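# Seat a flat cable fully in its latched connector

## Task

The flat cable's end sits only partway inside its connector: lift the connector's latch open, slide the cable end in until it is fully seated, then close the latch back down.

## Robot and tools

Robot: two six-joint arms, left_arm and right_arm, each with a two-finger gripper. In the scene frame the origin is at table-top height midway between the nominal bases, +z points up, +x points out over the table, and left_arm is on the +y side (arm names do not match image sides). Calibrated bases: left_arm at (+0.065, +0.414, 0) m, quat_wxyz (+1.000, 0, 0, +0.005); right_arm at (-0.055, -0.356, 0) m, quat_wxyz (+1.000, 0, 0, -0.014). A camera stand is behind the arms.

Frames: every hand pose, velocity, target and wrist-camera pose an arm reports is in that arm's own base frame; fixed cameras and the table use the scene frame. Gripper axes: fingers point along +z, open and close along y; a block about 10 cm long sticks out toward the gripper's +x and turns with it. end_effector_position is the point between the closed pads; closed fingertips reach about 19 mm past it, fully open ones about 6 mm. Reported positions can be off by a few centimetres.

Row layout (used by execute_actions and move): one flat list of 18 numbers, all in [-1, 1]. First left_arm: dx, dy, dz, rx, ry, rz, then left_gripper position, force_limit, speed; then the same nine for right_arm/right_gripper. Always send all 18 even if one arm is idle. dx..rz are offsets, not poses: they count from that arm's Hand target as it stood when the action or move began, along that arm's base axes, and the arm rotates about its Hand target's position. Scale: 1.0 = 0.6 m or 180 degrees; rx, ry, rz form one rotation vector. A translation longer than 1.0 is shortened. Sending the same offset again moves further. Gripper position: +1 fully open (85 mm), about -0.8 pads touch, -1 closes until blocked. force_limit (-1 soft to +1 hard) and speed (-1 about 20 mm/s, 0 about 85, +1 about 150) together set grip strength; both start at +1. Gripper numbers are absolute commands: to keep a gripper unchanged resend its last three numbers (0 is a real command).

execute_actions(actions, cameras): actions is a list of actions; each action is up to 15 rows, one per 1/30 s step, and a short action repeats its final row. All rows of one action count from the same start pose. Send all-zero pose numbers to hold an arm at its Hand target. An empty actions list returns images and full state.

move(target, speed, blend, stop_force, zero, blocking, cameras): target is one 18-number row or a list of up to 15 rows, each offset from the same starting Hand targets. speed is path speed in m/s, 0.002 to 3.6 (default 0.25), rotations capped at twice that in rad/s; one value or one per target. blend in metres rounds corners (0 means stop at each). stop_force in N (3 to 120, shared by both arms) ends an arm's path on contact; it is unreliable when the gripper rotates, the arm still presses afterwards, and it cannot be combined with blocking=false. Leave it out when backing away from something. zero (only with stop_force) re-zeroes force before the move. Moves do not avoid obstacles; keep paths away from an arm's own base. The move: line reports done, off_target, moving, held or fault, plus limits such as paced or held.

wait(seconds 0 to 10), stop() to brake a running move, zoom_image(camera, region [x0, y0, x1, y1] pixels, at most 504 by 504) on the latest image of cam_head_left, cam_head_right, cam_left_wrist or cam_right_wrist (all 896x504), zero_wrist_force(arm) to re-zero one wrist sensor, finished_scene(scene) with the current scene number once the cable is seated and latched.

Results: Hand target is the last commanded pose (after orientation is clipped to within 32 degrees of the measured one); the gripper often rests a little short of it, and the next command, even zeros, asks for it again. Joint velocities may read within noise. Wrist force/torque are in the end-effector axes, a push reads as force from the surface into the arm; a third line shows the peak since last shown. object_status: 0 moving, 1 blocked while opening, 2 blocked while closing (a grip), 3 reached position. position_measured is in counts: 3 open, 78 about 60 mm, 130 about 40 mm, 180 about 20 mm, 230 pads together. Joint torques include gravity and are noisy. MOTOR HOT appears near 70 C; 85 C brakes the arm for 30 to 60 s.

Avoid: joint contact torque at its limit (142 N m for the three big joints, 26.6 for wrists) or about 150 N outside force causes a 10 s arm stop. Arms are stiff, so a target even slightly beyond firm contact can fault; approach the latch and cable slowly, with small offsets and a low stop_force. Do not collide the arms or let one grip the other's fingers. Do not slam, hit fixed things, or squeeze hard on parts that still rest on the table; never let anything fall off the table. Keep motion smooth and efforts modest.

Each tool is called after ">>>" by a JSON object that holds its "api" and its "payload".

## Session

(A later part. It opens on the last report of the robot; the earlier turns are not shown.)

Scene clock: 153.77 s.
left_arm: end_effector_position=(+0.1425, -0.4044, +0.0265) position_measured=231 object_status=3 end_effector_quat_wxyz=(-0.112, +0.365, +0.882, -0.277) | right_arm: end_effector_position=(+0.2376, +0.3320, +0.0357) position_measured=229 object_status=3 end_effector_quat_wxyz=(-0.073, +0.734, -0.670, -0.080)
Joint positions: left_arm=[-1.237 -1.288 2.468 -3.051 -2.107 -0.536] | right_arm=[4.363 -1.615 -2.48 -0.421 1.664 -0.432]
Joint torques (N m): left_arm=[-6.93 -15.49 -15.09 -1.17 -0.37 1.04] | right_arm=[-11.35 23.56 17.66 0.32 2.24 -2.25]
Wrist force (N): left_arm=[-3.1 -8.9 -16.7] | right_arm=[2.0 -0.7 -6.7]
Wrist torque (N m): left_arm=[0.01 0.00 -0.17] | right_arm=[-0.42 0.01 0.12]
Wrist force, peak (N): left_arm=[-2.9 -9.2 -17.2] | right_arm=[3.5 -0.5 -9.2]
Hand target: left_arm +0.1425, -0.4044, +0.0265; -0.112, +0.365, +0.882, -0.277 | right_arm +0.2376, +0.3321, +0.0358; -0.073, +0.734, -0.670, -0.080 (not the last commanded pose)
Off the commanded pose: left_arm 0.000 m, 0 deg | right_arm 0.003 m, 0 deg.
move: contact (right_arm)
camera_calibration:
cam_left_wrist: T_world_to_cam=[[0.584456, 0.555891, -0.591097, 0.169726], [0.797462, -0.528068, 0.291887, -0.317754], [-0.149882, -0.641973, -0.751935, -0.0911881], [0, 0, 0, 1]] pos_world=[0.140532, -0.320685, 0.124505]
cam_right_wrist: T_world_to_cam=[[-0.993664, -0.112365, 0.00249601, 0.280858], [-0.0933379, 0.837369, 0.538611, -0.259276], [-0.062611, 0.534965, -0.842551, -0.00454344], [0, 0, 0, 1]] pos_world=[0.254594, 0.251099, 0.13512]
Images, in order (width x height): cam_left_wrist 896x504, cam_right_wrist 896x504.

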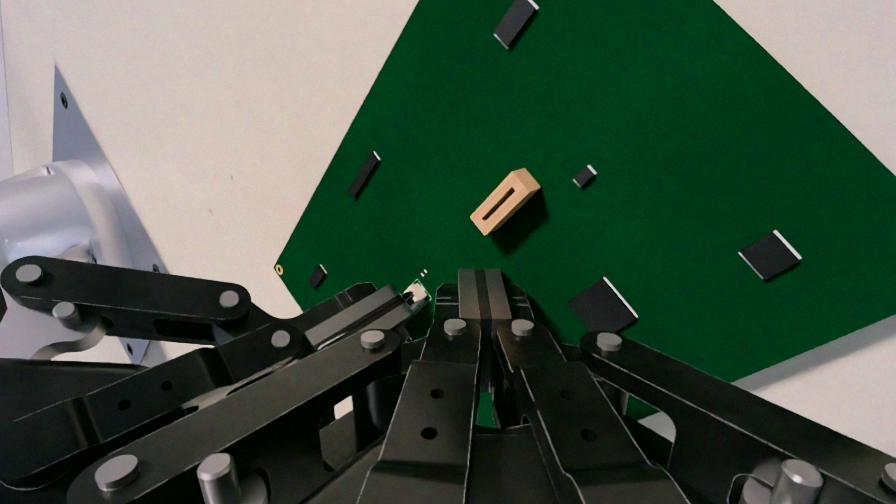

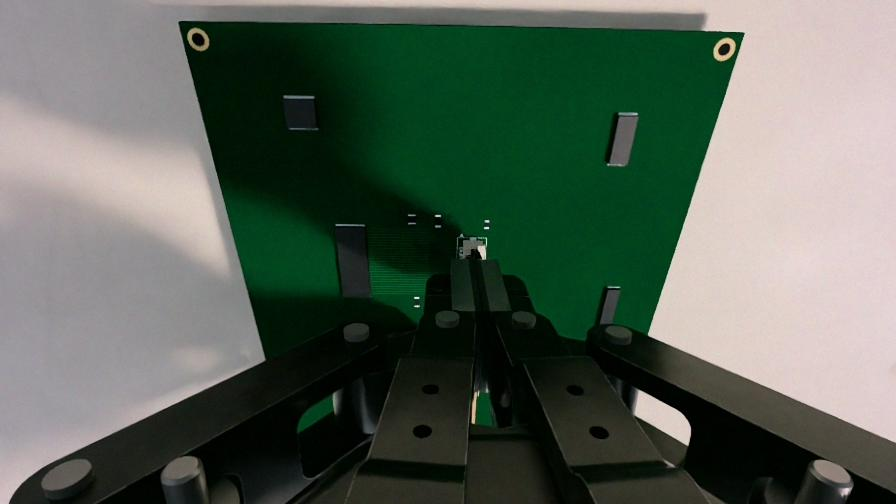

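>>> {"api": "move", "payload": {"target": [0,0,0,0,0,0,-0.85,-1,0,0,0,0,0,0,0,-0.325,-1,-0.5]}}

>>> {"api": "move", "payload": {"target": [0,0,0,0,0,0,-0.85,-1,0,0,-0.01,0.095,0,0,0,-0.325,-1,-0.5], "speed": 0.1, "cameras": ["cam_right_wrist","cam_left_wrist"]}}

>>> {"api": "zoom_image", "payload": {"camera": "cam_right_wrist", "region": [430, 130, 510, 240]}}

>>> {"api": "zoom_image", "payload": {"camera": "cam_left_wrist", "region": [370, 250, 450, 320]}}

Scene clock: 154.93 s.
left_arm: end_effector_position=(+0.1425, -0.4044, +0.0265) position_measured=231 object_status=3 end_effector_quat_wxyz=(-0.112, +0.365, +0.882, -0.277) | right_arm: end_effector_position=(+0.2376, +0.3321, +0.0358) position_measured=170 object_status=0 end_effector_quat_wxyz=(-0.073, +0.734, -0.670, -0.080)
Joint positions: left_arm=[-1.237 -1.288 2.468 -3.051 -2.107 -0.536] | right_arm=[4.363 -1.615 -2.48 -0.421 1.664 -0.432]
Joint torques (N m): left_arm=[-7.04 -15.84 -14.41 -1.12 -0.33 1.17] | right_arm=[-9.03 23.58 19.79 3.79 2.11 -2.25]
Wrist force (N): left_arm=[-2.9 -9.0 -17.2] | right_arm=[2.4 -1.2 0.5]
Wrist torque (N m): left_arm=[0.02 -0.04 -0.17] | right_arm=[-0.36 0.01 0.12]
Wrist force, peak (N): left_arm=[-3.0 -9.3 -17.2] | right_arm=[1.8 -0.4 -6.5]
Hand target: left_arm +0.1425, -0.4044, +0.0265; -0.112, +0.365, +0.882, -0.277 | right_arm +0.2376, +0.3321, +0.0358; -0.073, +0.734, -0.670, -0.080
Off the commanded pose: left_arm 0.000 m, 0 deg | right_arm 0.000 m, 0 deg.
move: done

Scene clock: 156.13 s.
left_arm: end_effector_position=(+0.1425, -0.4044, +0.0265) position_measured=231 object_status=3 end_effector_quat_wxyz=(-0.112, +0.365, +0.882, -0.277) | right_arm: end_effector_position=(+0.2376, +0.3261, +0.0927) position_measured=170 object_status=3 end_effector_quat_wxyz=(-0.073, +0.734, -0.670, -0.080)
Joint positions: left_arm=[-1.237 -1.288 2.468 -3.051 -2.107 -0.536] | right_arm=[4.357 -1.446 -2.42 -0.651 1.665 -0.438]
Joint torques (N m): left_arm=[-6.72 -15.78 -14.37 -1.07 -0.28 1.16] | right_arm=[-12.91 22.72 24.45 1.4 -0.01 -2.25]
Wrist force (N): left_arm=[-3.0 -8.7 -16.7] | right_arm=[2.2 -1.2 0.5]
Wrist torque (N m): left_arm=[0.04 -0.01 -0.16] | right_arm=[-0.37 0.03 0.11]
Wrist force, peak (N): left_arm=[-3.1 -9.3 -17.2] | right_arm=[2.5 -1.3 1.3]
Hand target: left_arm +0.1425, -0.4044, +0.0265; -0.112, +0.365, +0.882, -0.277 | right_arm +0.2376, +0.3261, +0.0928; -0.073, +0.734, -0.670, -0.080
Off the commanded pose: left_arm 0.000 m, 0 deg | right_arm 0.000 m, 0 deg.
move: done
camera_calibration:
cam_left_wrist: T_world_to_cam=[[0.584456, 0.555891, -0.591097, 0.169726], [0.797462, -0.528068, 0.291887, -0.317754], [-0.149882, -0.641973, -0.751935, -0.0911881], [0, 0, 0, 1]] pos_world=[0.140532, -0.320685, 0.124505]
cam_right_wrist: T_world_to_cam=[[-0.993665, -0.11236, 0.00248637, 0.280042], [-0.0933299, 0.837295, 0.538727, -0.284905], [-0.0626129, 0.535081, -0.842477, 0.0465654], [0, 0, 0, 1]] pos_world=[0.254594, 0.245099, 0.19202]
Images, in order (width x height): cam_left_wrist 896x504, cam_right_wrist 896x504.

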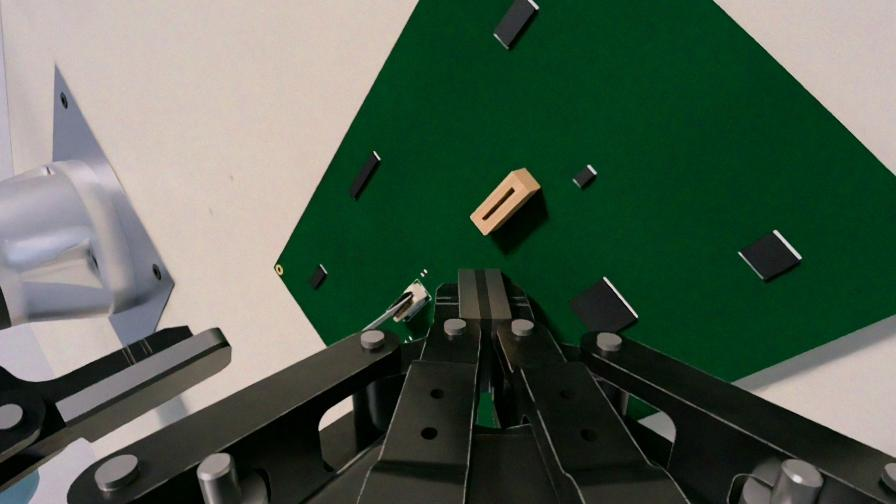

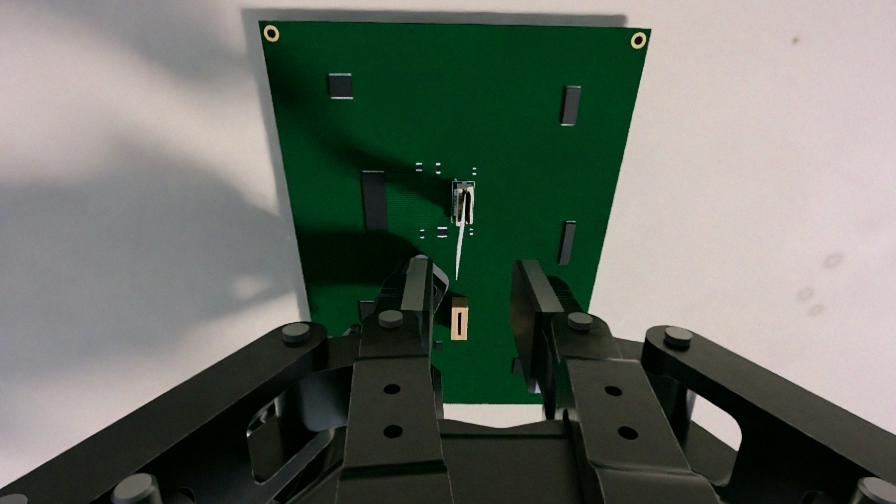

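Scaled by 4.582 from the camera's 896x504 image, which has a finer 1280x720 frame.

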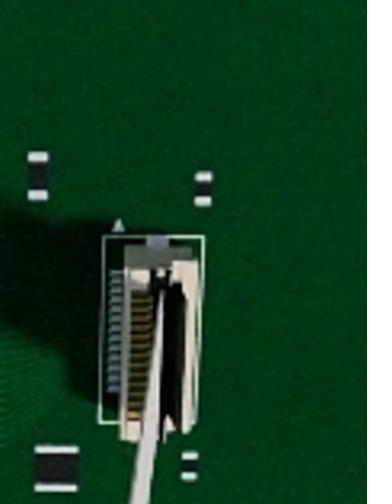

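Scaled by 6.300 from the camera's 896x504 image, which has a finer 1280x720 frame.

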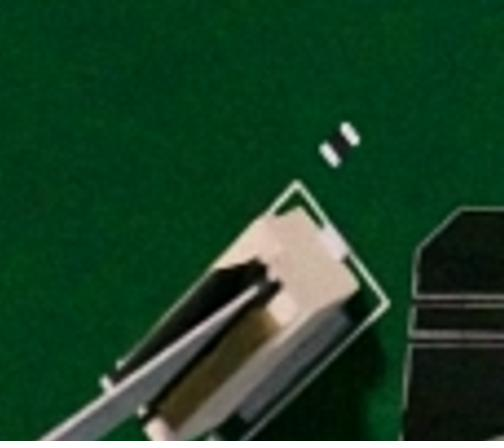

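>>> {"api": "move", "payload": {"target": [[0,0,0,0,0,0,-0.85,-1,0,0.0005,0.01,-0.04,0,0,0,-0.325,-1,-0.5],[0,0,0,0,0,0,-0.85,-1,0,0.0005,0.01,-0.0878,0,0,0,-0.325,-1,-0.5]], "blend": [0.005,0], "speed": 0.1}}

>>> {"api": "move", "payload": {"target": [0,0,0,0,0,0,-0.85,-1,0,0,0,0,0,0,0,-1,-1,-1]}}

>>> {"api": "move", "payload": {"target": [0,0,0,0,0,0,-0.85,-1,0,0,0,-0.006,0,0,0,-1,-1,-1], "speed": 0.002, "stop_force": 7, "cameras": ["cam_right_wrist","cam_left_wrist"]}}

>>> {"api": "zoom_image", "payload": {"camera": "cam_right_wrist", "region": [420, 190, 530, 330]}}

>>> {"api": "zoom_image", "payload": {"camera": "cam_left_wrist", "region": [370, 250, 450, 320]}}

Scene clock: 157.70 s.
left_arm: end_effector_position=(+0.1425, -0.4044, +0.0265) position_measured=231 object_status=3 end_effector_quat_wxyz=(-0.112, +0.365, +0.882, -0.277) | right_arm: end_effector_position=(+0.2379, +0.3321, +0.0402) position_measured=170 object_status=3 end_effector_quat_wxyz=(-0.073, +0.734, -0.670, -0.080)
Joint positions: left_arm=[-1.237 -1.288 2.468 -3.051 -2.107 -0.536] | right_arm=[4.362 -1.602 -2.475 -0.44 1.664 -0.433]
Joint torques (N m): left_arm=[-6.76 -15.22 -14.31 -1.15 -0.24 1.17] | right_arm=[-12.15 9.67 9.17 5.29 2.24 -2.18]
Wrist force (N): left_arm=[-3.0 -8.8 -16.8] | right_arm=[2.3 -1.4 0.3]
Wrist torque (N m): left_arm=[0.04 -0.01 -0.17] | right_arm=[-0.39 0.02 0.04]
Wrist force, peak (N): left_arm=[-2.9 -9.2 -17.3] | right_arm=[2.4 -1.3 1.3]
Hand target: left_arm +0.1425, -0.4044, +0.0265; -0.112, +0.365, +0.882, -0.277 | right_arm +0.2379, +0.3321, +0.0401; -0.073, +0.734, -0.670, -0.080
Off the commanded pose: left_arm 0.000 m, 0 deg | right_arm 0.000 m, 0 deg.
move: done

Scene clock: 159.10 s.
left_arm: end_effector_position=(+0.1425, -0.4044, +0.0265) position_measured=231 object_status=3 end_effector_quat_wxyz=(-0.112, +0.365, +0.882, -0.277) | right_arm: end_effector_position=(+0.2379, +0.3321, +0.0401) position_measured=229 object_status=3 end_effector_quat_wxyz=(-0.073, +0.734, -0.670, -0.080)
Joint positions: left_arm=[-1.237 -1.288 2.468 -3.051 -2.107 -0.536] | right_arm=[4.362 -1.602 -2.475 -0.439 1.664 -0.433]
Joint torques (N m): left_arm=[-7.24 -15.81 -14.29 -0.99 -0.12 1.07] | right_arm=[-12.8 9.31 9.49 5.17 1.8 -2.2]
Wrist force (N): left_arm=[-3.1 -9.1 -17.0] | right_arm=[2.1 0.1 -1.2]
Wrist torque (N m): left_arm=[-0.01 -0.02 -0.17] | right_arm=[-0.43 0.02 0.05]
Wrist force, peak (N): left_arm=[-3.1 -9.0 -17.2] | right_arm=[2.6 -1.4 0.5]
Hand target: left_arm +0.1425, -0.4044, +0.0265; -0.112, +0.365, +0.882, -0.277 | right_arm +0.2379, +0.3321, +0.0401; -0.073, +0.734, -0.670, -0.080
Off the commanded pose: left_arm 0.000 m, 0 deg | right_arm 0.000 m, 0 deg.
move: done

Scene clock: 159.83 s.
left_arm: end_effector_position=(+0.1425, -0.4044, +0.0265) position_measured=231 object_status=3 end_effector_quat_wxyz=(-0.112, +0.365, +0.882, -0.277) | right_arm: end_effector_position=(+0.2379, +0.3321, +0.0399) position_measured=229 object_status=3 end_effector_quat_wxyz=(-0.073, +0.734, -0.670, -0.080)
Joint positions: left_arm=[-1.237 -1.288 2.468 -3.051 -2.107 -0.536] | right_arm=[4.362 -1.603 -2.475 -0.438 1.664 -0.433]
Joint torques (N m): left_arm=[-6.94 -15.93 -14.14 -1.2 -0.1 1.07] | right_arm=[-11.72 22.66 14.49 0.19 1.2 -2.22]
Wrist force (N): left_arm=[-2.9 -9.0 -16.9] | right_arm=[2.7 -0.2 -10.3]
Wrist torque (N m): left_arm=[0.00 -0.03 -0.17] | right_arm=[-0.41 0.04 0.04]
Wrist force, peak (N): left_arm=[-3.2 -9.1 -17.2] | right_arm=[3.4 0.0 -10.9]
Hand target: left_arm +0.1425, -0.4044, +0.0265; -0.112, +0.365, +0.882, -0.277 | right_arm +0.2379, +0.3321, +0.0399; -0.073, +0.734, -0.670, -0.080 (not the last commanded pose)
Off the commanded pose: left_arm 0.000 m, 0 deg | right_arm 0.003 m, 0 deg.
move: contact (right_arm)
camera_calibration:
cam_left_wrist: T_world_to_cam=[[0.584456, 0.555891, -0.591097, 0.169726], [0.797462, -0.528068, 0.291887, -0.317754], [-0.149882, -0.641973, -0.751935, -0.0911881], [0, 0, 0, 1]] pos_world=[0.140532, -0.320685, 0.124505]
cam_right_wrist: T_world_to_cam=[[-0.993665, -0.11236, 0.00248637, 0.281146], [-0.0933299, 0.837295, 0.538727, -0.261456], [-0.0626129, 0.535081, -0.842477, -0.00110911], [0, 0, 0, 1]] pos_world=[0.254894, 0.251099, 0.13922]
Images, in order (width x height): cam_left_wrist 896x504, cam_right_wrist 896x504.

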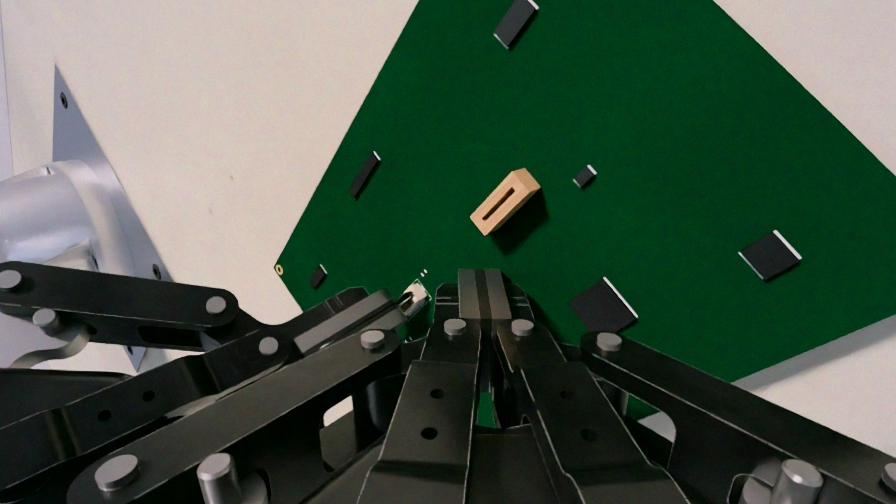

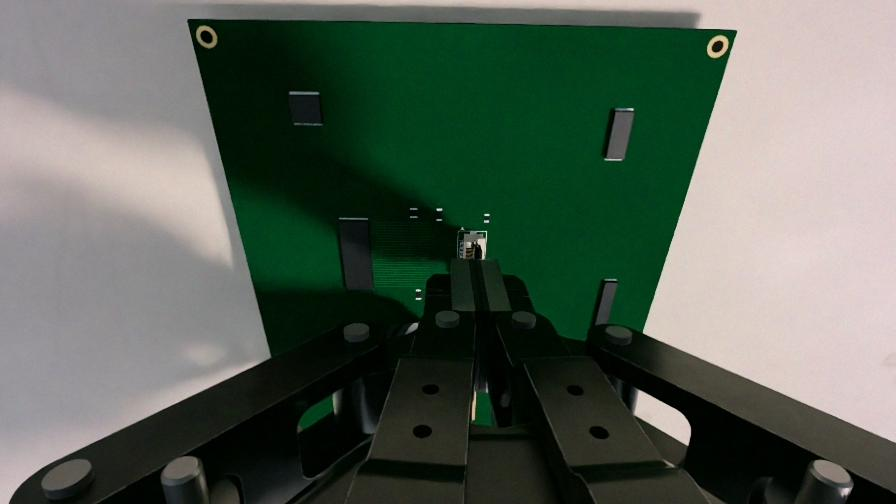

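Scaled by 3.600 from the camera's 896x504 image, which has a finer 1280x720 frame.

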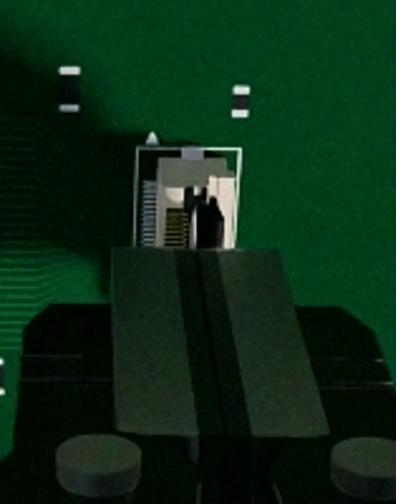

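Scaled by 6.300 from the camera's 896x504 image, which has a finer 1280x720 frame.

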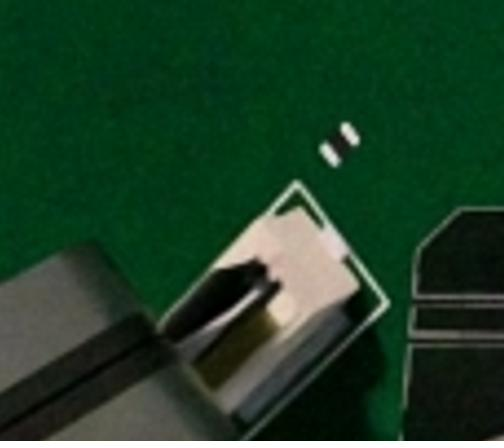

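>>> {"api": "move", "payload": {"target": [0,0,0,0,0,0,-0.85,-1,0,0,0,0,0,0,0,-0.325,-1,-0.5]}}

>>> {"api": "move", "payload": {"target": [[0,0,0.05,0,0,0,-0.85,-1,0,0,0,0.1,0,0,0,-0.325,-1,-0.5],[0.1,0.15,0.2,0,0,0,-0.85,-1,0,-0.054,-0.02,0.065,-0.0261,-0.1584,-0.0097,-0.325,-1,-0.5]], "blend": [0.01,0], "speed": 0.12, "cameras": ["cam_right_wrist","cam_left_wrist"]}}

>>> {"api": "zoom_image", "payload": {"camera": "cam_right_wrist", "region": [430, 200, 510, 280]}}

Scene clock: 163.37 s.
left_arm: end_effector_position=(+0.1425, -0.4044, +0.0265) position_measured=231 object_status=3 end_effector_quat_wxyz=(-0.112, +0.365, +0.882, -0.277) | right_arm: end_effector_position=(+0.2379, +0.3321, +0.0399) position_measured=170 object_status=0 end_effector_quat_wxyz=(-0.073, +0.734, -0.670, -0.080)
Joint positions: left_arm=[-1.237 -1.288 2.468 -3.051 -2.107 -0.536] | right_arm=[4.362 -1.602 -2.475 -0.438 1.664 -0.433]
Joint torques (N m): left_arm=[-6.29 -15.47 -14.43 -1.13 0.01 1.14] | right_arm=[-3.59 23.53 18.85 1.13 1.1 -2.12]
Wrist force (N): left_arm=[-3.1 -9.0 -16.9] | right_arm=[2.2 -1.4 0.5]
Wrist torque (N m): left_arm=[0.02 -0.01 -0.17] | right_arm=[-0.39 0.04 0.04]
Wrist force, peak (N): left_arm=[-2.9 -9.3 -17.2] | right_arm=[2.4 -0.4 -10.3]
Hand target: left_arm +0.1425, -0.4044, +0.0265; -0.112, +0.365, +0.882, -0.277 | right_arm +0.2379, +0.3321, +0.0399; -0.073, +0.734, -0.670, -0.080
Off the commanded pose: left_arm 0.000 m, 0 deg | right_arm 0.000 m, 0 deg.
move: done

Scene clock: 166.57 s.
left_arm: end_effector_position=(+0.2024, -0.3144, +0.1464) position_measured=231 object_status=3 end_effector_quat_wxyz=(-0.112, +0.365, +0.882, -0.277) | right_arm: end_effector_position=(+0.2056, +0.3201, +0.0789) position_measured=170 object_status=3 end_effector_quat_wxyz=(-0.207, +0.724, -0.645, +0.131)
Joint positions: left_arm=[-0.971 -1.724 2.378 -2.359 -2.165 -0.227] | right_arm=[4.874 -1.305 -2.609 -0.737 1.08 0.032]
Joint torques (N m): left_arm=[6.45 -23.92 -32.67 -1.34 -2.64 1.4] | right_arm=[10.01 16.02 11.6 0.42 -3.18 2.01]
Wrist force (N): left_arm=[0.1 -1.0 -0.2] | right_arm=[1.8 -0.5 -0.2]
Wrist torque (N m): left_arm=[-0.01 -0.10 -0.33] | right_arm=[-0.51 0.02 0.06]
Wrist force, peak (N): left_arm=[-2.9 -8.5 -16.4] | right_arm=[2.4 -1.2 1.7]
Hand target: left_arm +0.2025, -0.3144, +0.1465; -0.112, +0.365, +0.882, -0.277 | right_arm +0.2055, +0.3201, +0.0789; -0.207, +0.724, -0.645, +0.131
Off the commanded pose: left_arm 0.000 m, 0 deg | right_arm 0.000 m, 0 deg.
move: done
camera_calibration:
cam_left_wrist: T_world_to_cam=[[0.584456, 0.555891, -0.591097, 0.155556], [0.797462, -0.528068, 0.291887, -0.353126], [-0.149882, -0.641973, -0.751935, 0.0656752], [0, 0, 0, 1]] pos_world=[0.200532, -0.230785, 0.244405]
cam_right_wrist: T_world_to_cam=[[-0.87952, -0.102623, -0.464664, 0.257893], [-0.29705, 0.881255, 0.36763, -0.234205], [0.37176, 0.461366, -0.805565, -0.0324469], [0, 0, 0, 1]] pos_world=[0.169314, 0.24783, 0.179796]
Images, in order (width x height): cam_left_wrist 896x504, cam_right_wrist 896x504.

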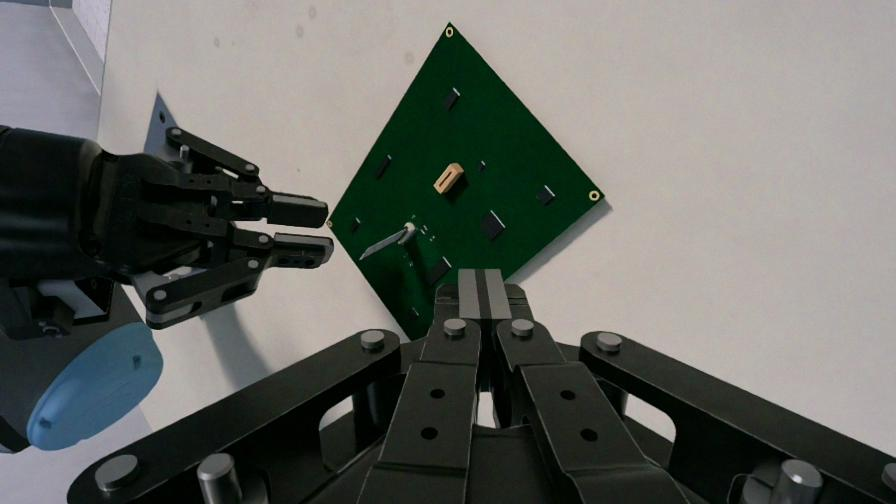

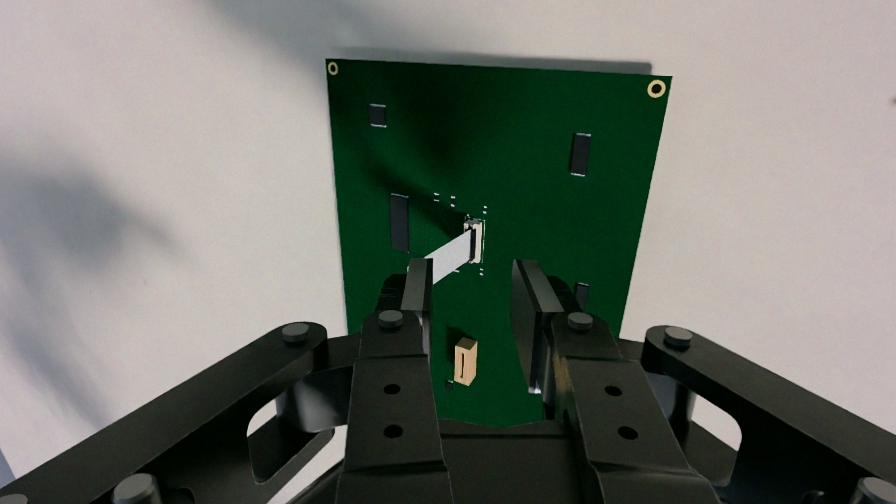

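Scaled by 6.300 from the camera's 896x504 image, which has a finer 1280x720 frame.

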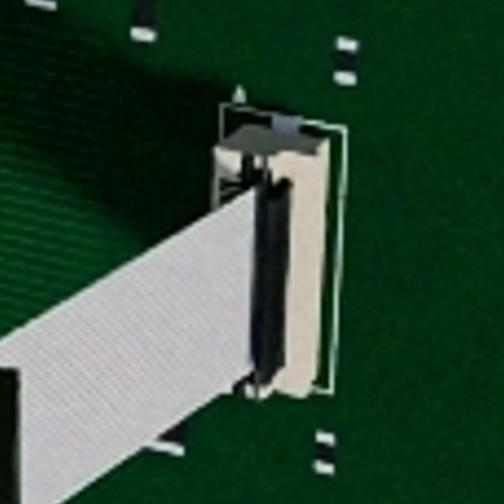

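>>> {"api": "move", "payload": {"target": [[-0.0998,-0.15,-0.14,0,0,0,-0.85,-1,0,0.0563,0.0223,0.05,-0.0146,0.1546,0.0002,-0.325,-1,-0.5],[-0.0998,-0.15,-0.184,0,0,0,-0.85,-1,0,0.0563,0.0223,0.035,-0.0146,0.1546,0.0002,-0.325,-1,-0.5]], "blend": [0.01,0], "speed": 0.12, "cameras": ["cam_right_wrist","cam_left_wrist"]}}

>>> {"api": "move", "payload": {"target": [0,0,-0.03,0,0,0,-0.85,-1,0,0,0,0,0,0,0,-0.325,-1,-0.5], "speed": 0.005, "stop_force": 18, "cameras": ["cam_right_wrist","cam_left_wrist"]}}

>>> {"api": "zoom_image", "payload": {"camera": "cam_right_wrist", "region": [420, 130, 520, 260]}}

>>> {"api": "zoom_image", "payload": {"camera": "cam_left_wrist", "region": [370, 250, 450, 320]}}

Scene clock: 174.83 s.
left_arm: end_effector_position=(+0.1426, -0.4044, +0.0361) position_measured=231 object_status=3 end_effector_quat_wxyz=(-0.112, +0.365, +0.882, -0.277) | right_arm: end_effector_position=(+0.2393, +0.3335, +0.0999) position_measured=170 object_status=3 end_effector_quat_wxyz=(-0.029, +0.739, -0.673, -0.032)
Joint positions: left_arm=[-1.236 -1.321 2.463 -3.013 -2.107 -0.535] | right_arm=[4.398 -1.475 -2.317 -0.841 1.605 -0.407]
Joint torques (N m): left_arm=[-7.18 -16.48 -1.29 -4.5 0.57 -1.63] | right_arm=[-11.71 8.15 12.04 5.03 2.54 -2.35]
Wrist force (N): left_arm=[0.2 -1.3 0.0] | right_arm=[2.0 -1.0 0.6]
Wrist torque (N m): left_arm=[-0.06 -0.12 -0.17] | right_arm=[-0.34 -0.01 0.10]
Wrist force, peak (N): left_arm=[-0.3 -1.7 -0.4] | right_arm=[2.2 -1.1 0.4]
Hand target: left_arm +0.1426, -0.4044, +0.0361; -0.112, +0.365, +0.882, -0.277 | right_arm +0.2393, +0.3335, +0.0999; -0.029, +0.739, -0.673, -0.032
Off the commanded pose: left_arm 0.000 m, 0 deg | right_arm 0.000 m, 0 deg.
move: done
camera_calibration:
cam_left_wrist: T_world_to_cam=[[0.584446, 0.555854, -0.591142, 0.175279], [0.797451, -0.528118, 0.291826, -0.320722], [-0.14998, -0.641964, -0.751923, -0.0839245], [0, 0, 0, 1]] pos_world=[0.140732, -0.320685, 0.134105]
cam_right_wrist: T_world_to_cam=[[-0.993475, -0.113968, 0.00429211, 0.282846], [-0.101377, 0.899707, 0.424559, -0.30228], [-0.0522479, 0.421353, -0.90539, 0.0905477], [0, 0, 0, 1]] pos_world=[0.255087, 0.266046, 0.209102]
Images, in order (width x height): cam_left_wrist 896x504, cam_right_wrist 896x504.

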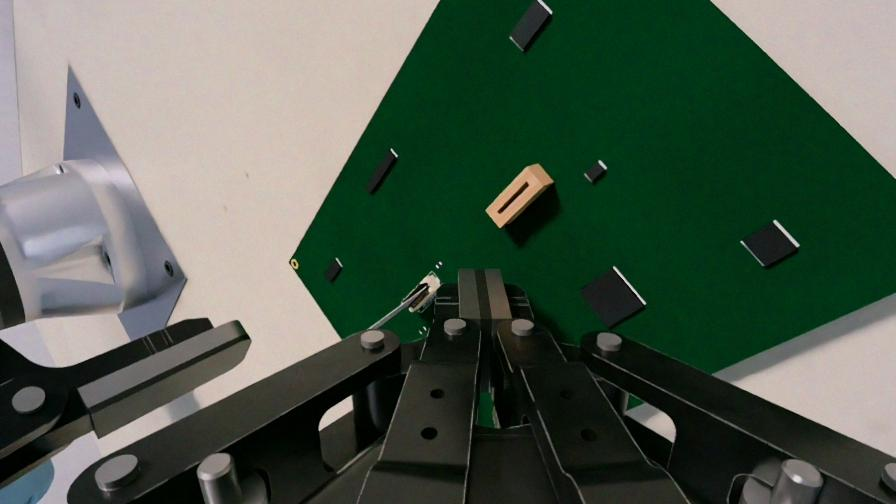

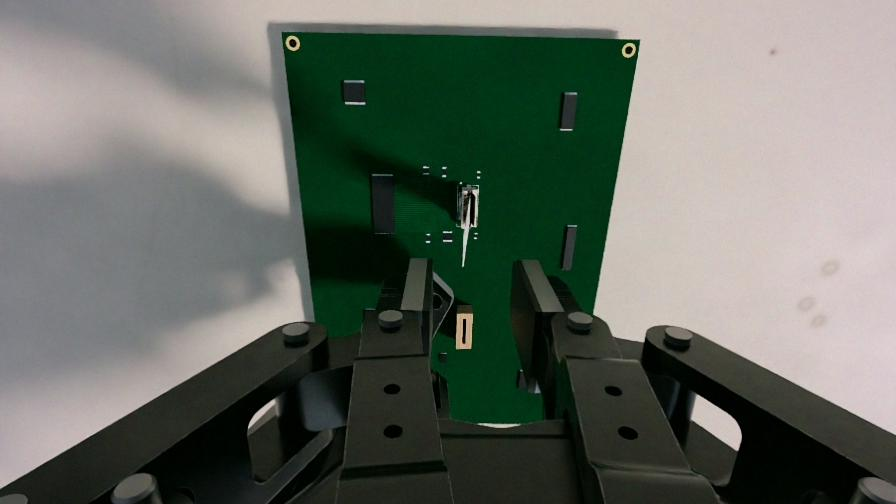

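Scene clock: 177.80 s.
left_arm: end_effector_position=(+0.1426, -0.4044, +0.0264) position_measured=231 object_status=3 end_effector_quat_wxyz=(-0.112, +0.365, +0.882, -0.278) | right_arm: end_effector_position=(+0.2393, +0.3335, +0.0999) position_measured=170 object_status=3 end_effector_quat_wxyz=(-0.029, +0.739, -0.673, -0.032)
Joint positions: left_arm=[-1.236 -1.287 2.468 -3.052 -2.107 -0.535] | right_arm=[4.398 -1.475 -2.317 -0.841 1.605 -0.407]
Joint torques (N m): left_arm=[-6.45 -26.26 -4.63 1.28 0.65 -1.35] | right_arm=[-11.61 8.37 13.23 5.04 2.49 -2.13]
Wrist force (N): left_arm=[-2.5 -11.1 -14.4] | right_arm=[2.2 -1.0 0.7]
Wrist torque (N m): left_arm=[0.04 0.00 -0.17] | right_arm=[-0.33 -0.04 0.10]
Wrist force, peak (N): left_arm=[5.0 -11.8 -25.8] | right_arm=[2.2 -1.1 0.7]
Hand target: left_arm +0.1426, -0.4045, +0.0265; -0.111, +0.365, +0.882, -0.278 (not the last commanded pose) | right_arm +0.2393, +0.3335, +0.0999; -0.029, +0.739, -0.673, -0.032
Off the commanded pose: left_arm 0.008 m, 0 deg | right_arm 0.000 m, 0 deg.
move: contact (left_arm)
camera_calibration:
cam_left_wrist: T_world_to_cam=[[0.584524, 0.555718, -0.591193, 0.169553], [0.797414, -0.528048, 0.292056, -0.317945], [-0.149877, -0.642139, -0.751794, -0.0913689], [0, 0, 0, 1]] pos_world=[0.140732, -0.320785, 0.124406]
cam_right_wrist: T_world_to_cam=[[-0.993475, -0.113968, 0.00429192, 0.282846], [-0.10138, 0.899725, 0.424521, -0.302276], [-0.0522434, 0.421315, -0.905408, 0.0905603], [0, 0, 0, 1]] pos_world=[0.255087, 0.266046, 0.209102]
Images, in order (width x height): cam_left_wrist 896x504, cam_right_wrist 896x504.

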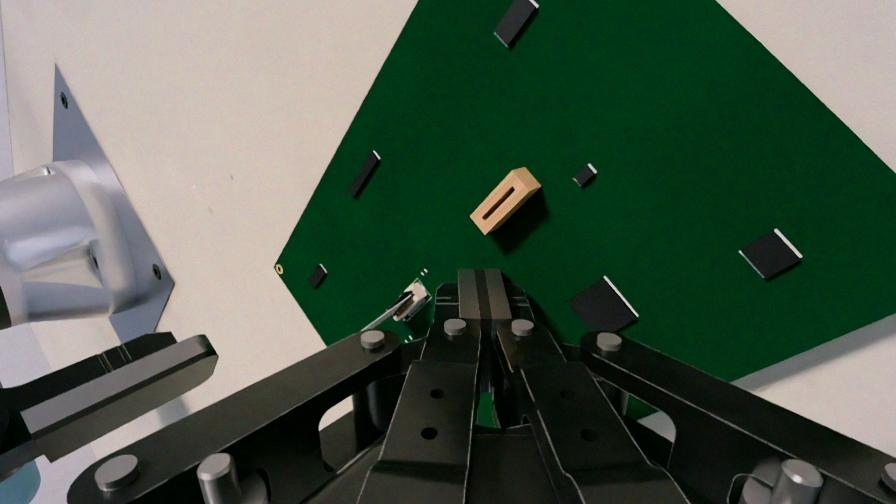

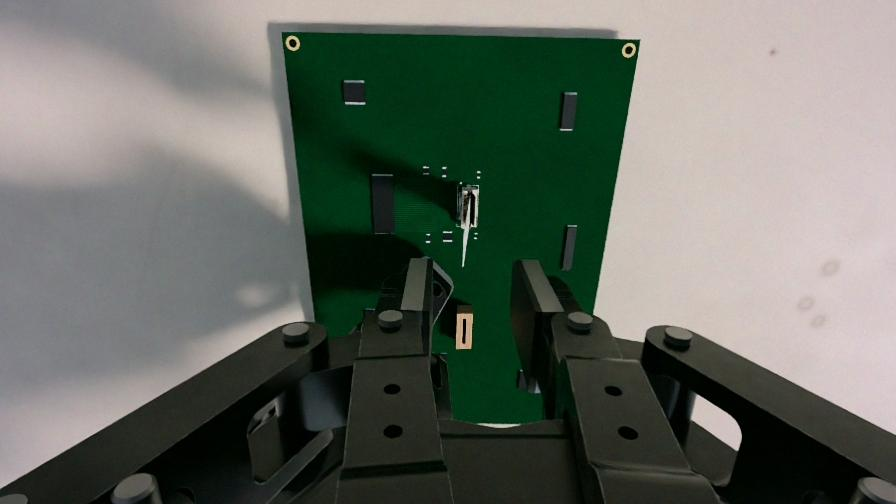

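Scaled by 3.877 from the camera's 896x504 image, which has a finer 1280x720 frame.

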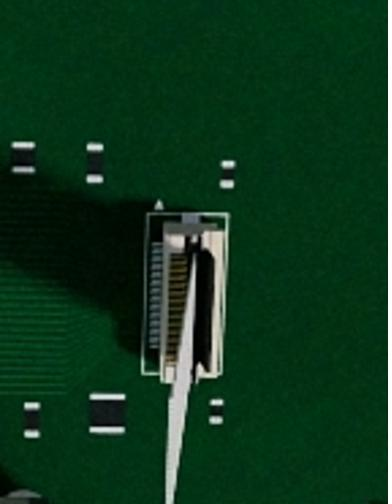

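Scaled by 6.300 from the camera's 896x504 image, which has a finer 1280x720 frame.

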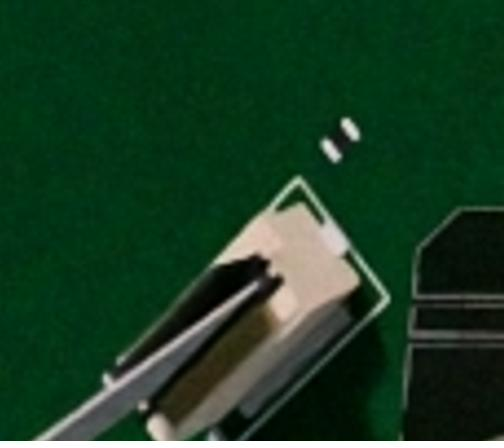

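>>> {"api": "move", "payload": {"target": [0,0,0,0,0,0,-0.85,-1,0,0,0,-0.11,0,0,0,-0.325,-1,-0.5], "speed": 0.08}}

>>> {"api": "move", "payload": {"target": [0,0,0,0,0,0,-0.85,-1,0,-0.0263,-0.0025,0,0,0,0,-0.325,-1,-0.5], "speed": 0.008, "stop_force": 7, "cameras": ["cam_right_wrist","cam_left_wrist"]}}

>>> {"api": "zoom_image", "payload": {"camera": "cam_right_wrist", "region": [400, 190, 510, 320]}}

>>> {"api": "zoom_image", "payload": {"camera": "cam_left_wrist", "region": [370, 250, 450, 320]}}

Scene clock: 179.77 s.
left_arm: end_effector_position=(+0.1426, -0.4045, +0.0265) position_measured=231 object_status=3 end_effector_quat_wxyz=(-0.111, +0.365, +0.882, -0.278) | right_arm: end_effector_position=(+0.2393, +0.3335, +0.0340) position_measured=170 object_status=3 end_effector_quat_wxyz=(-0.029, +0.739, -0.673, -0.032)
Joint positions: left_arm=[-1.236 -1.287 2.467 -3.052 -2.107 -0.535] | right_arm=[4.398 -1.628 -2.403 -0.602 1.605 -0.407]
Joint torques (N m): left_arm=[-7.04 -26.34 -15.34 0.22 0.59 -1.33] | right_arm=[-12.32 10.42 8.9 5.14 -1.01 -2.25]
Wrist force (N): left_arm=[-2.2 -10.8 -14.0] | right_arm=[2.1 -1.0 0.6]
Wrist torque (N m): left_arm=[0.06 -0.04 -0.18] | right_arm=[-0.34 -0.02 0.11]
Wrist force, peak (N): left_arm=[-2.6 -11.5 -15.1] | right_arm=[2.2 -1.0 1.4]
Hand target: left_arm +0.1426, -0.4045, +0.0265; -0.111, +0.365, +0.882, -0.278 | right_arm +0.2393, +0.3335, +0.0339; -0.029, +0.739, -0.673, -0.032
Off the commanded pose: left_arm 0.000 m, 0 deg | right_arm 0.000 m, 0 deg.
move: done

Scene clock: 182.57 s.
left_arm: end_effector_position=(+0.1426, -0.4045, +0.0265) position_measured=231 object_status=3 end_effector_quat_wxyz=(-0.111, +0.365, +0.882, -0.278) | right_arm: end_effector_position=(+0.2236, +0.3320, +0.0339) position_measured=170 object_status=3 end_effector_quat_wxyz=(-0.029, +0.739, -0.673, -0.032)
Joint positions: left_arm=[-1.237 -1.287 2.467 -3.052 -2.107 -0.535] | right_arm=[4.438 -1.604 -2.43 -0.598 1.602 -0.367]
Joint torques (N m): left_arm=[0.69 -25.76 -15.31 -1.25 0.9 -1.26] | right_arm=[6.4 22.42 11.51 4.08 1.05 0.42]
Wrist force (N): left_arm=[2.9 -14.3 -12.2] | right_arm=[1.0 -7.9 1.4]
Wrist torque (N m): left_arm=[0.11 -0.16 -0.20] | right_arm=[-0.17 0.00 0.01]
Wrist force, peak (N): left_arm=[2.9 -14.3 -12.2] | right_arm=[1.1 -8.1 1.6]
Hand target: left_arm +0.1426, -0.4045, +0.0265; -0.111, +0.365, +0.882, -0.278 | right_arm +0.2236, +0.3320, +0.0339; -0.029, +0.739, -0.673, -0.032
Off the commanded pose: left_arm 0.000 m, 0 deg | right_arm 0.000 m, 0 deg.
move: contact (right_arm)
camera_calibration:
cam_left_wrist: T_world_to_cam=[[0.58457, 0.555688, -0.591176, 0.169535], [0.79738, -0.52808, 0.29209, -0.317955], [-0.149878, -0.642139, -0.751794, -0.0913687], [0, 0, 0, 1]] pos_world=[0.140732, -0.320786, 0.124406]
cam_right_wrist: T_world_to_cam=[[-0.993475, -0.113968, 0.00429192, 0.267361], [-0.10138, 0.899725, 0.424521, -0.2745], [-0.0522434, 0.421315, -0.905408, 0.0306151], [0, 0, 0, 1]] pos_world=[0.239387, 0.264546, 0.143102]
Images, in order (width x height): cam_left_wrist 896x504, cam_right_wrist 896x504.

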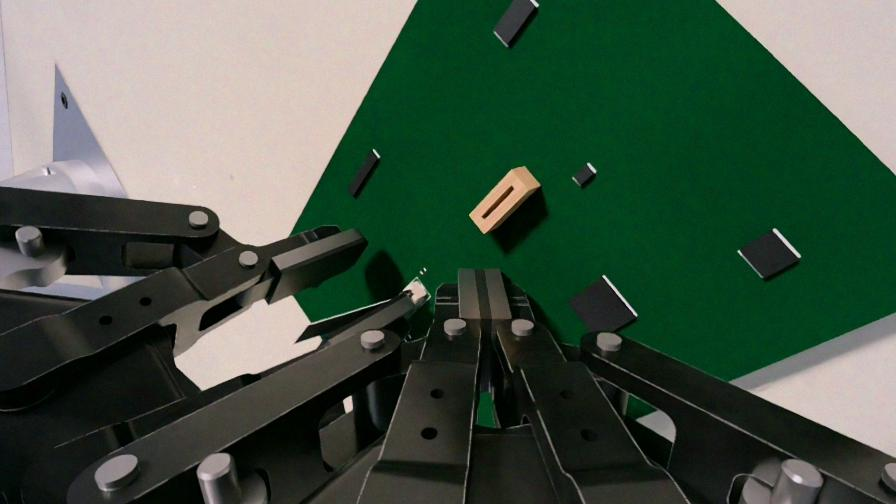

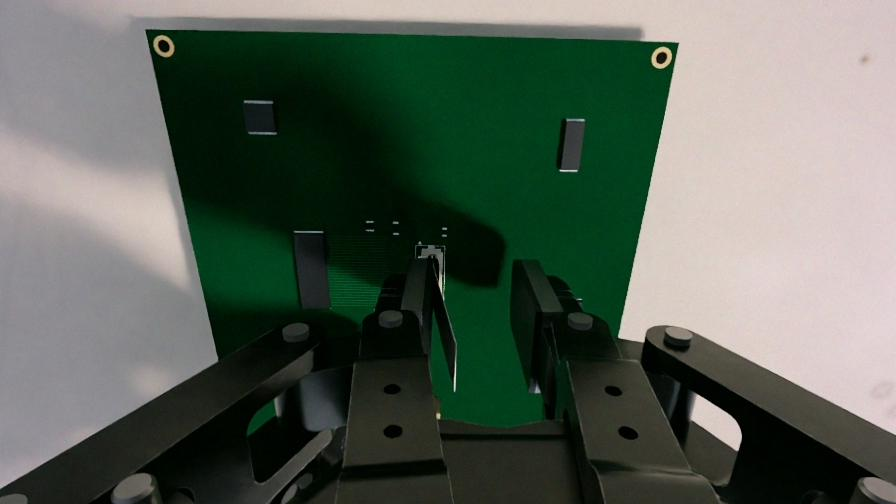

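Scaled by 3.877 from the camera's 896x504 image, which has a finer 1280x720 frame.

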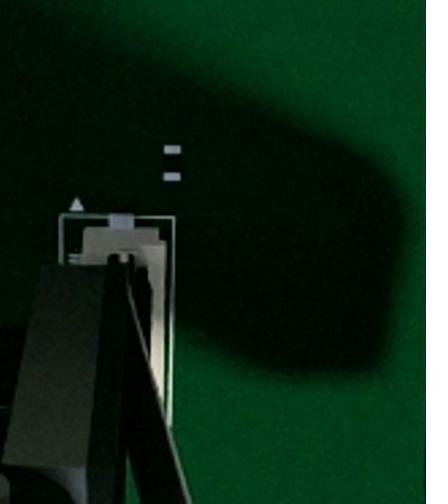

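Scaled by 6.300 from the camera's 896x504 image, which has a finer 1280x720 frame.

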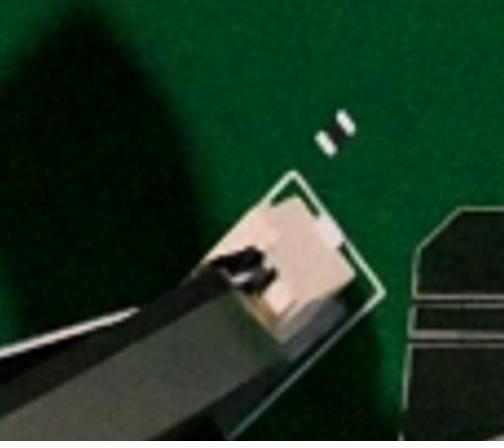

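>>> {"api": "move", "payload": {"target": [0,0,0,0,0,0,-0.85,-1,0,-0.0025,-0.00025,0,0,0,0,-0.325,-1,-0.5], "speed": 0.006, "stop_force": 12, "zero": false, "cameras": ["cam_right_wrist","cam_left_wrist"]}}

>>> {"api": "zoom_image", "payload": {"camera": "cam_right_wrist", "region": [400, 220, 480, 310]}}

>>> {"api": "zoom_image", "payload": {"camera": "cam_left_wrist", "region": [370, 250, 450, 320]}}

Scene clock: 185.00 s.
left_arm: end_effector_position=(+0.1426, -0.4045, +0.0265) position_measured=231 object_status=3 end_effector_quat_wxyz=(-0.111, +0.365, +0.882, -0.278) | right_arm: end_effector_position=(+0.2221, +0.3318, +0.0339) position_measured=170 object_status=3 end_effector_quat_wxyz=(-0.029, +0.739, -0.673, -0.032)
Joint positions: left_arm=[-1.236 -1.287 2.467 -3.052 -2.107 -0.535] | right_arm=[4.442 -1.601 -2.433 -0.598 1.602 -0.363]
Joint torques (N m): left_arm=[8.24 -23.27 -14.95 -1.64 1.66 -1.27] | right_arm=[13.03 26.34 8.44 4.35 -0.03 1.91]
Wrist force (N): left_arm=[2.8 -13.9 -12.1] | right_arm=[1.3 -7.8 1.2]
Wrist torque (N m): left_arm=[0.17 -0.12 -0.20] | right_arm=[-0.19 -0.03 0.02]
Wrist force, peak (N): left_arm=[2.4 -14.2 -12.3] | right_arm=[1.1 -8.9 2.4]
Hand target: left_arm +0.1426, -0.4045, +0.0265; -0.111, +0.365, +0.882, -0.278 | right_arm +0.2221, +0.3318, +0.0339; -0.029, +0.739, -0.673, -0.032
Off the commanded pose: left_arm 0.000 m, 0 deg | right_arm 0.000 m, 0 deg.
move: done
camera_calibration:
cam_left_wrist: T_world_to_cam=[[0.584478, 0.555749, -0.591209, 0.169571], [0.797448, -0.528015, 0.292023, -0.317935], [-0.149876, -0.642139, -0.751794, -0.0913691], [0, 0, 0, 1]] pos_world=[0.140732, -0.320785, 0.124406]
cam_right_wrist: T_world_to_cam=[[-0.993475, -0.113968, 0.00429192, 0.265859], [-0.10138, 0.899725, 0.424521, -0.274562], [-0.0522434, 0.421315, -0.905408, 0.0305789], [0, 0, 0, 1]] pos_world=[0.237887, 0.264446, 0.143102]
Images, in order (width x height): cam_left_wrist 896x504, cam_right_wrist 896x504.

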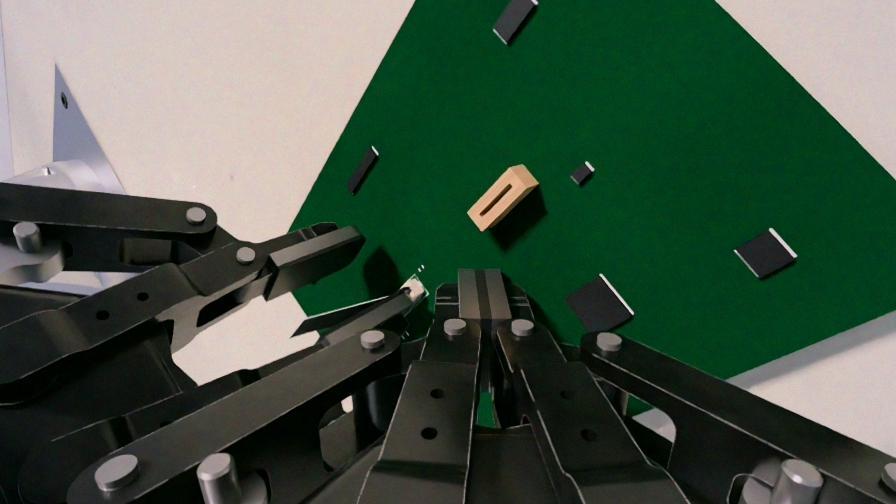

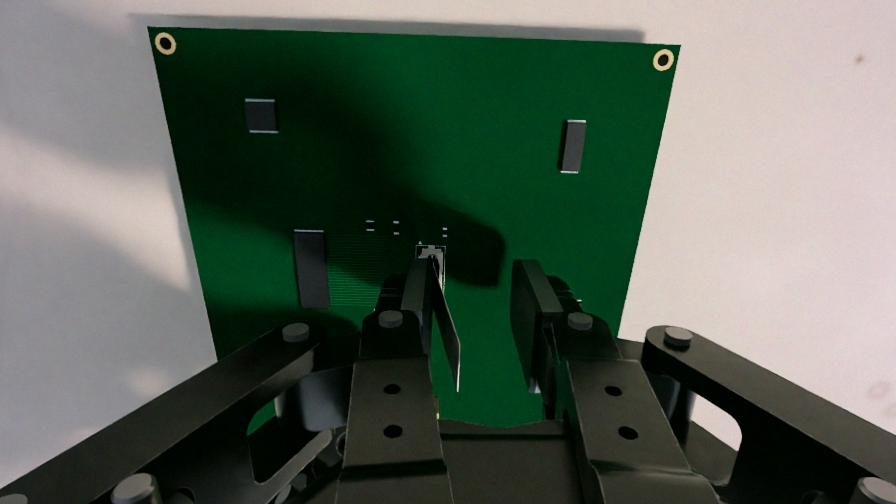

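Scaled by 5.600 from the camera's 896x504 image, which has a finer 1280x720 frame.

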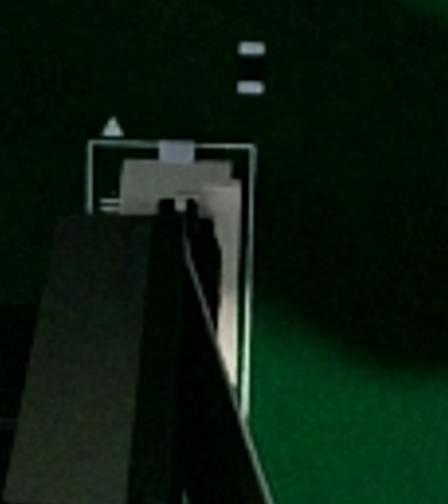

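Scaled by 6.300 from the camera's 896x504 image, which has a finer 1280x720 frame.

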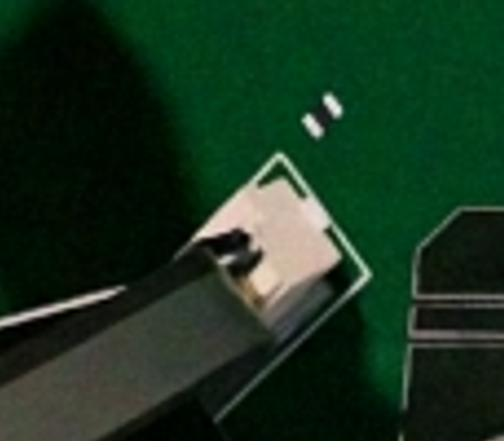

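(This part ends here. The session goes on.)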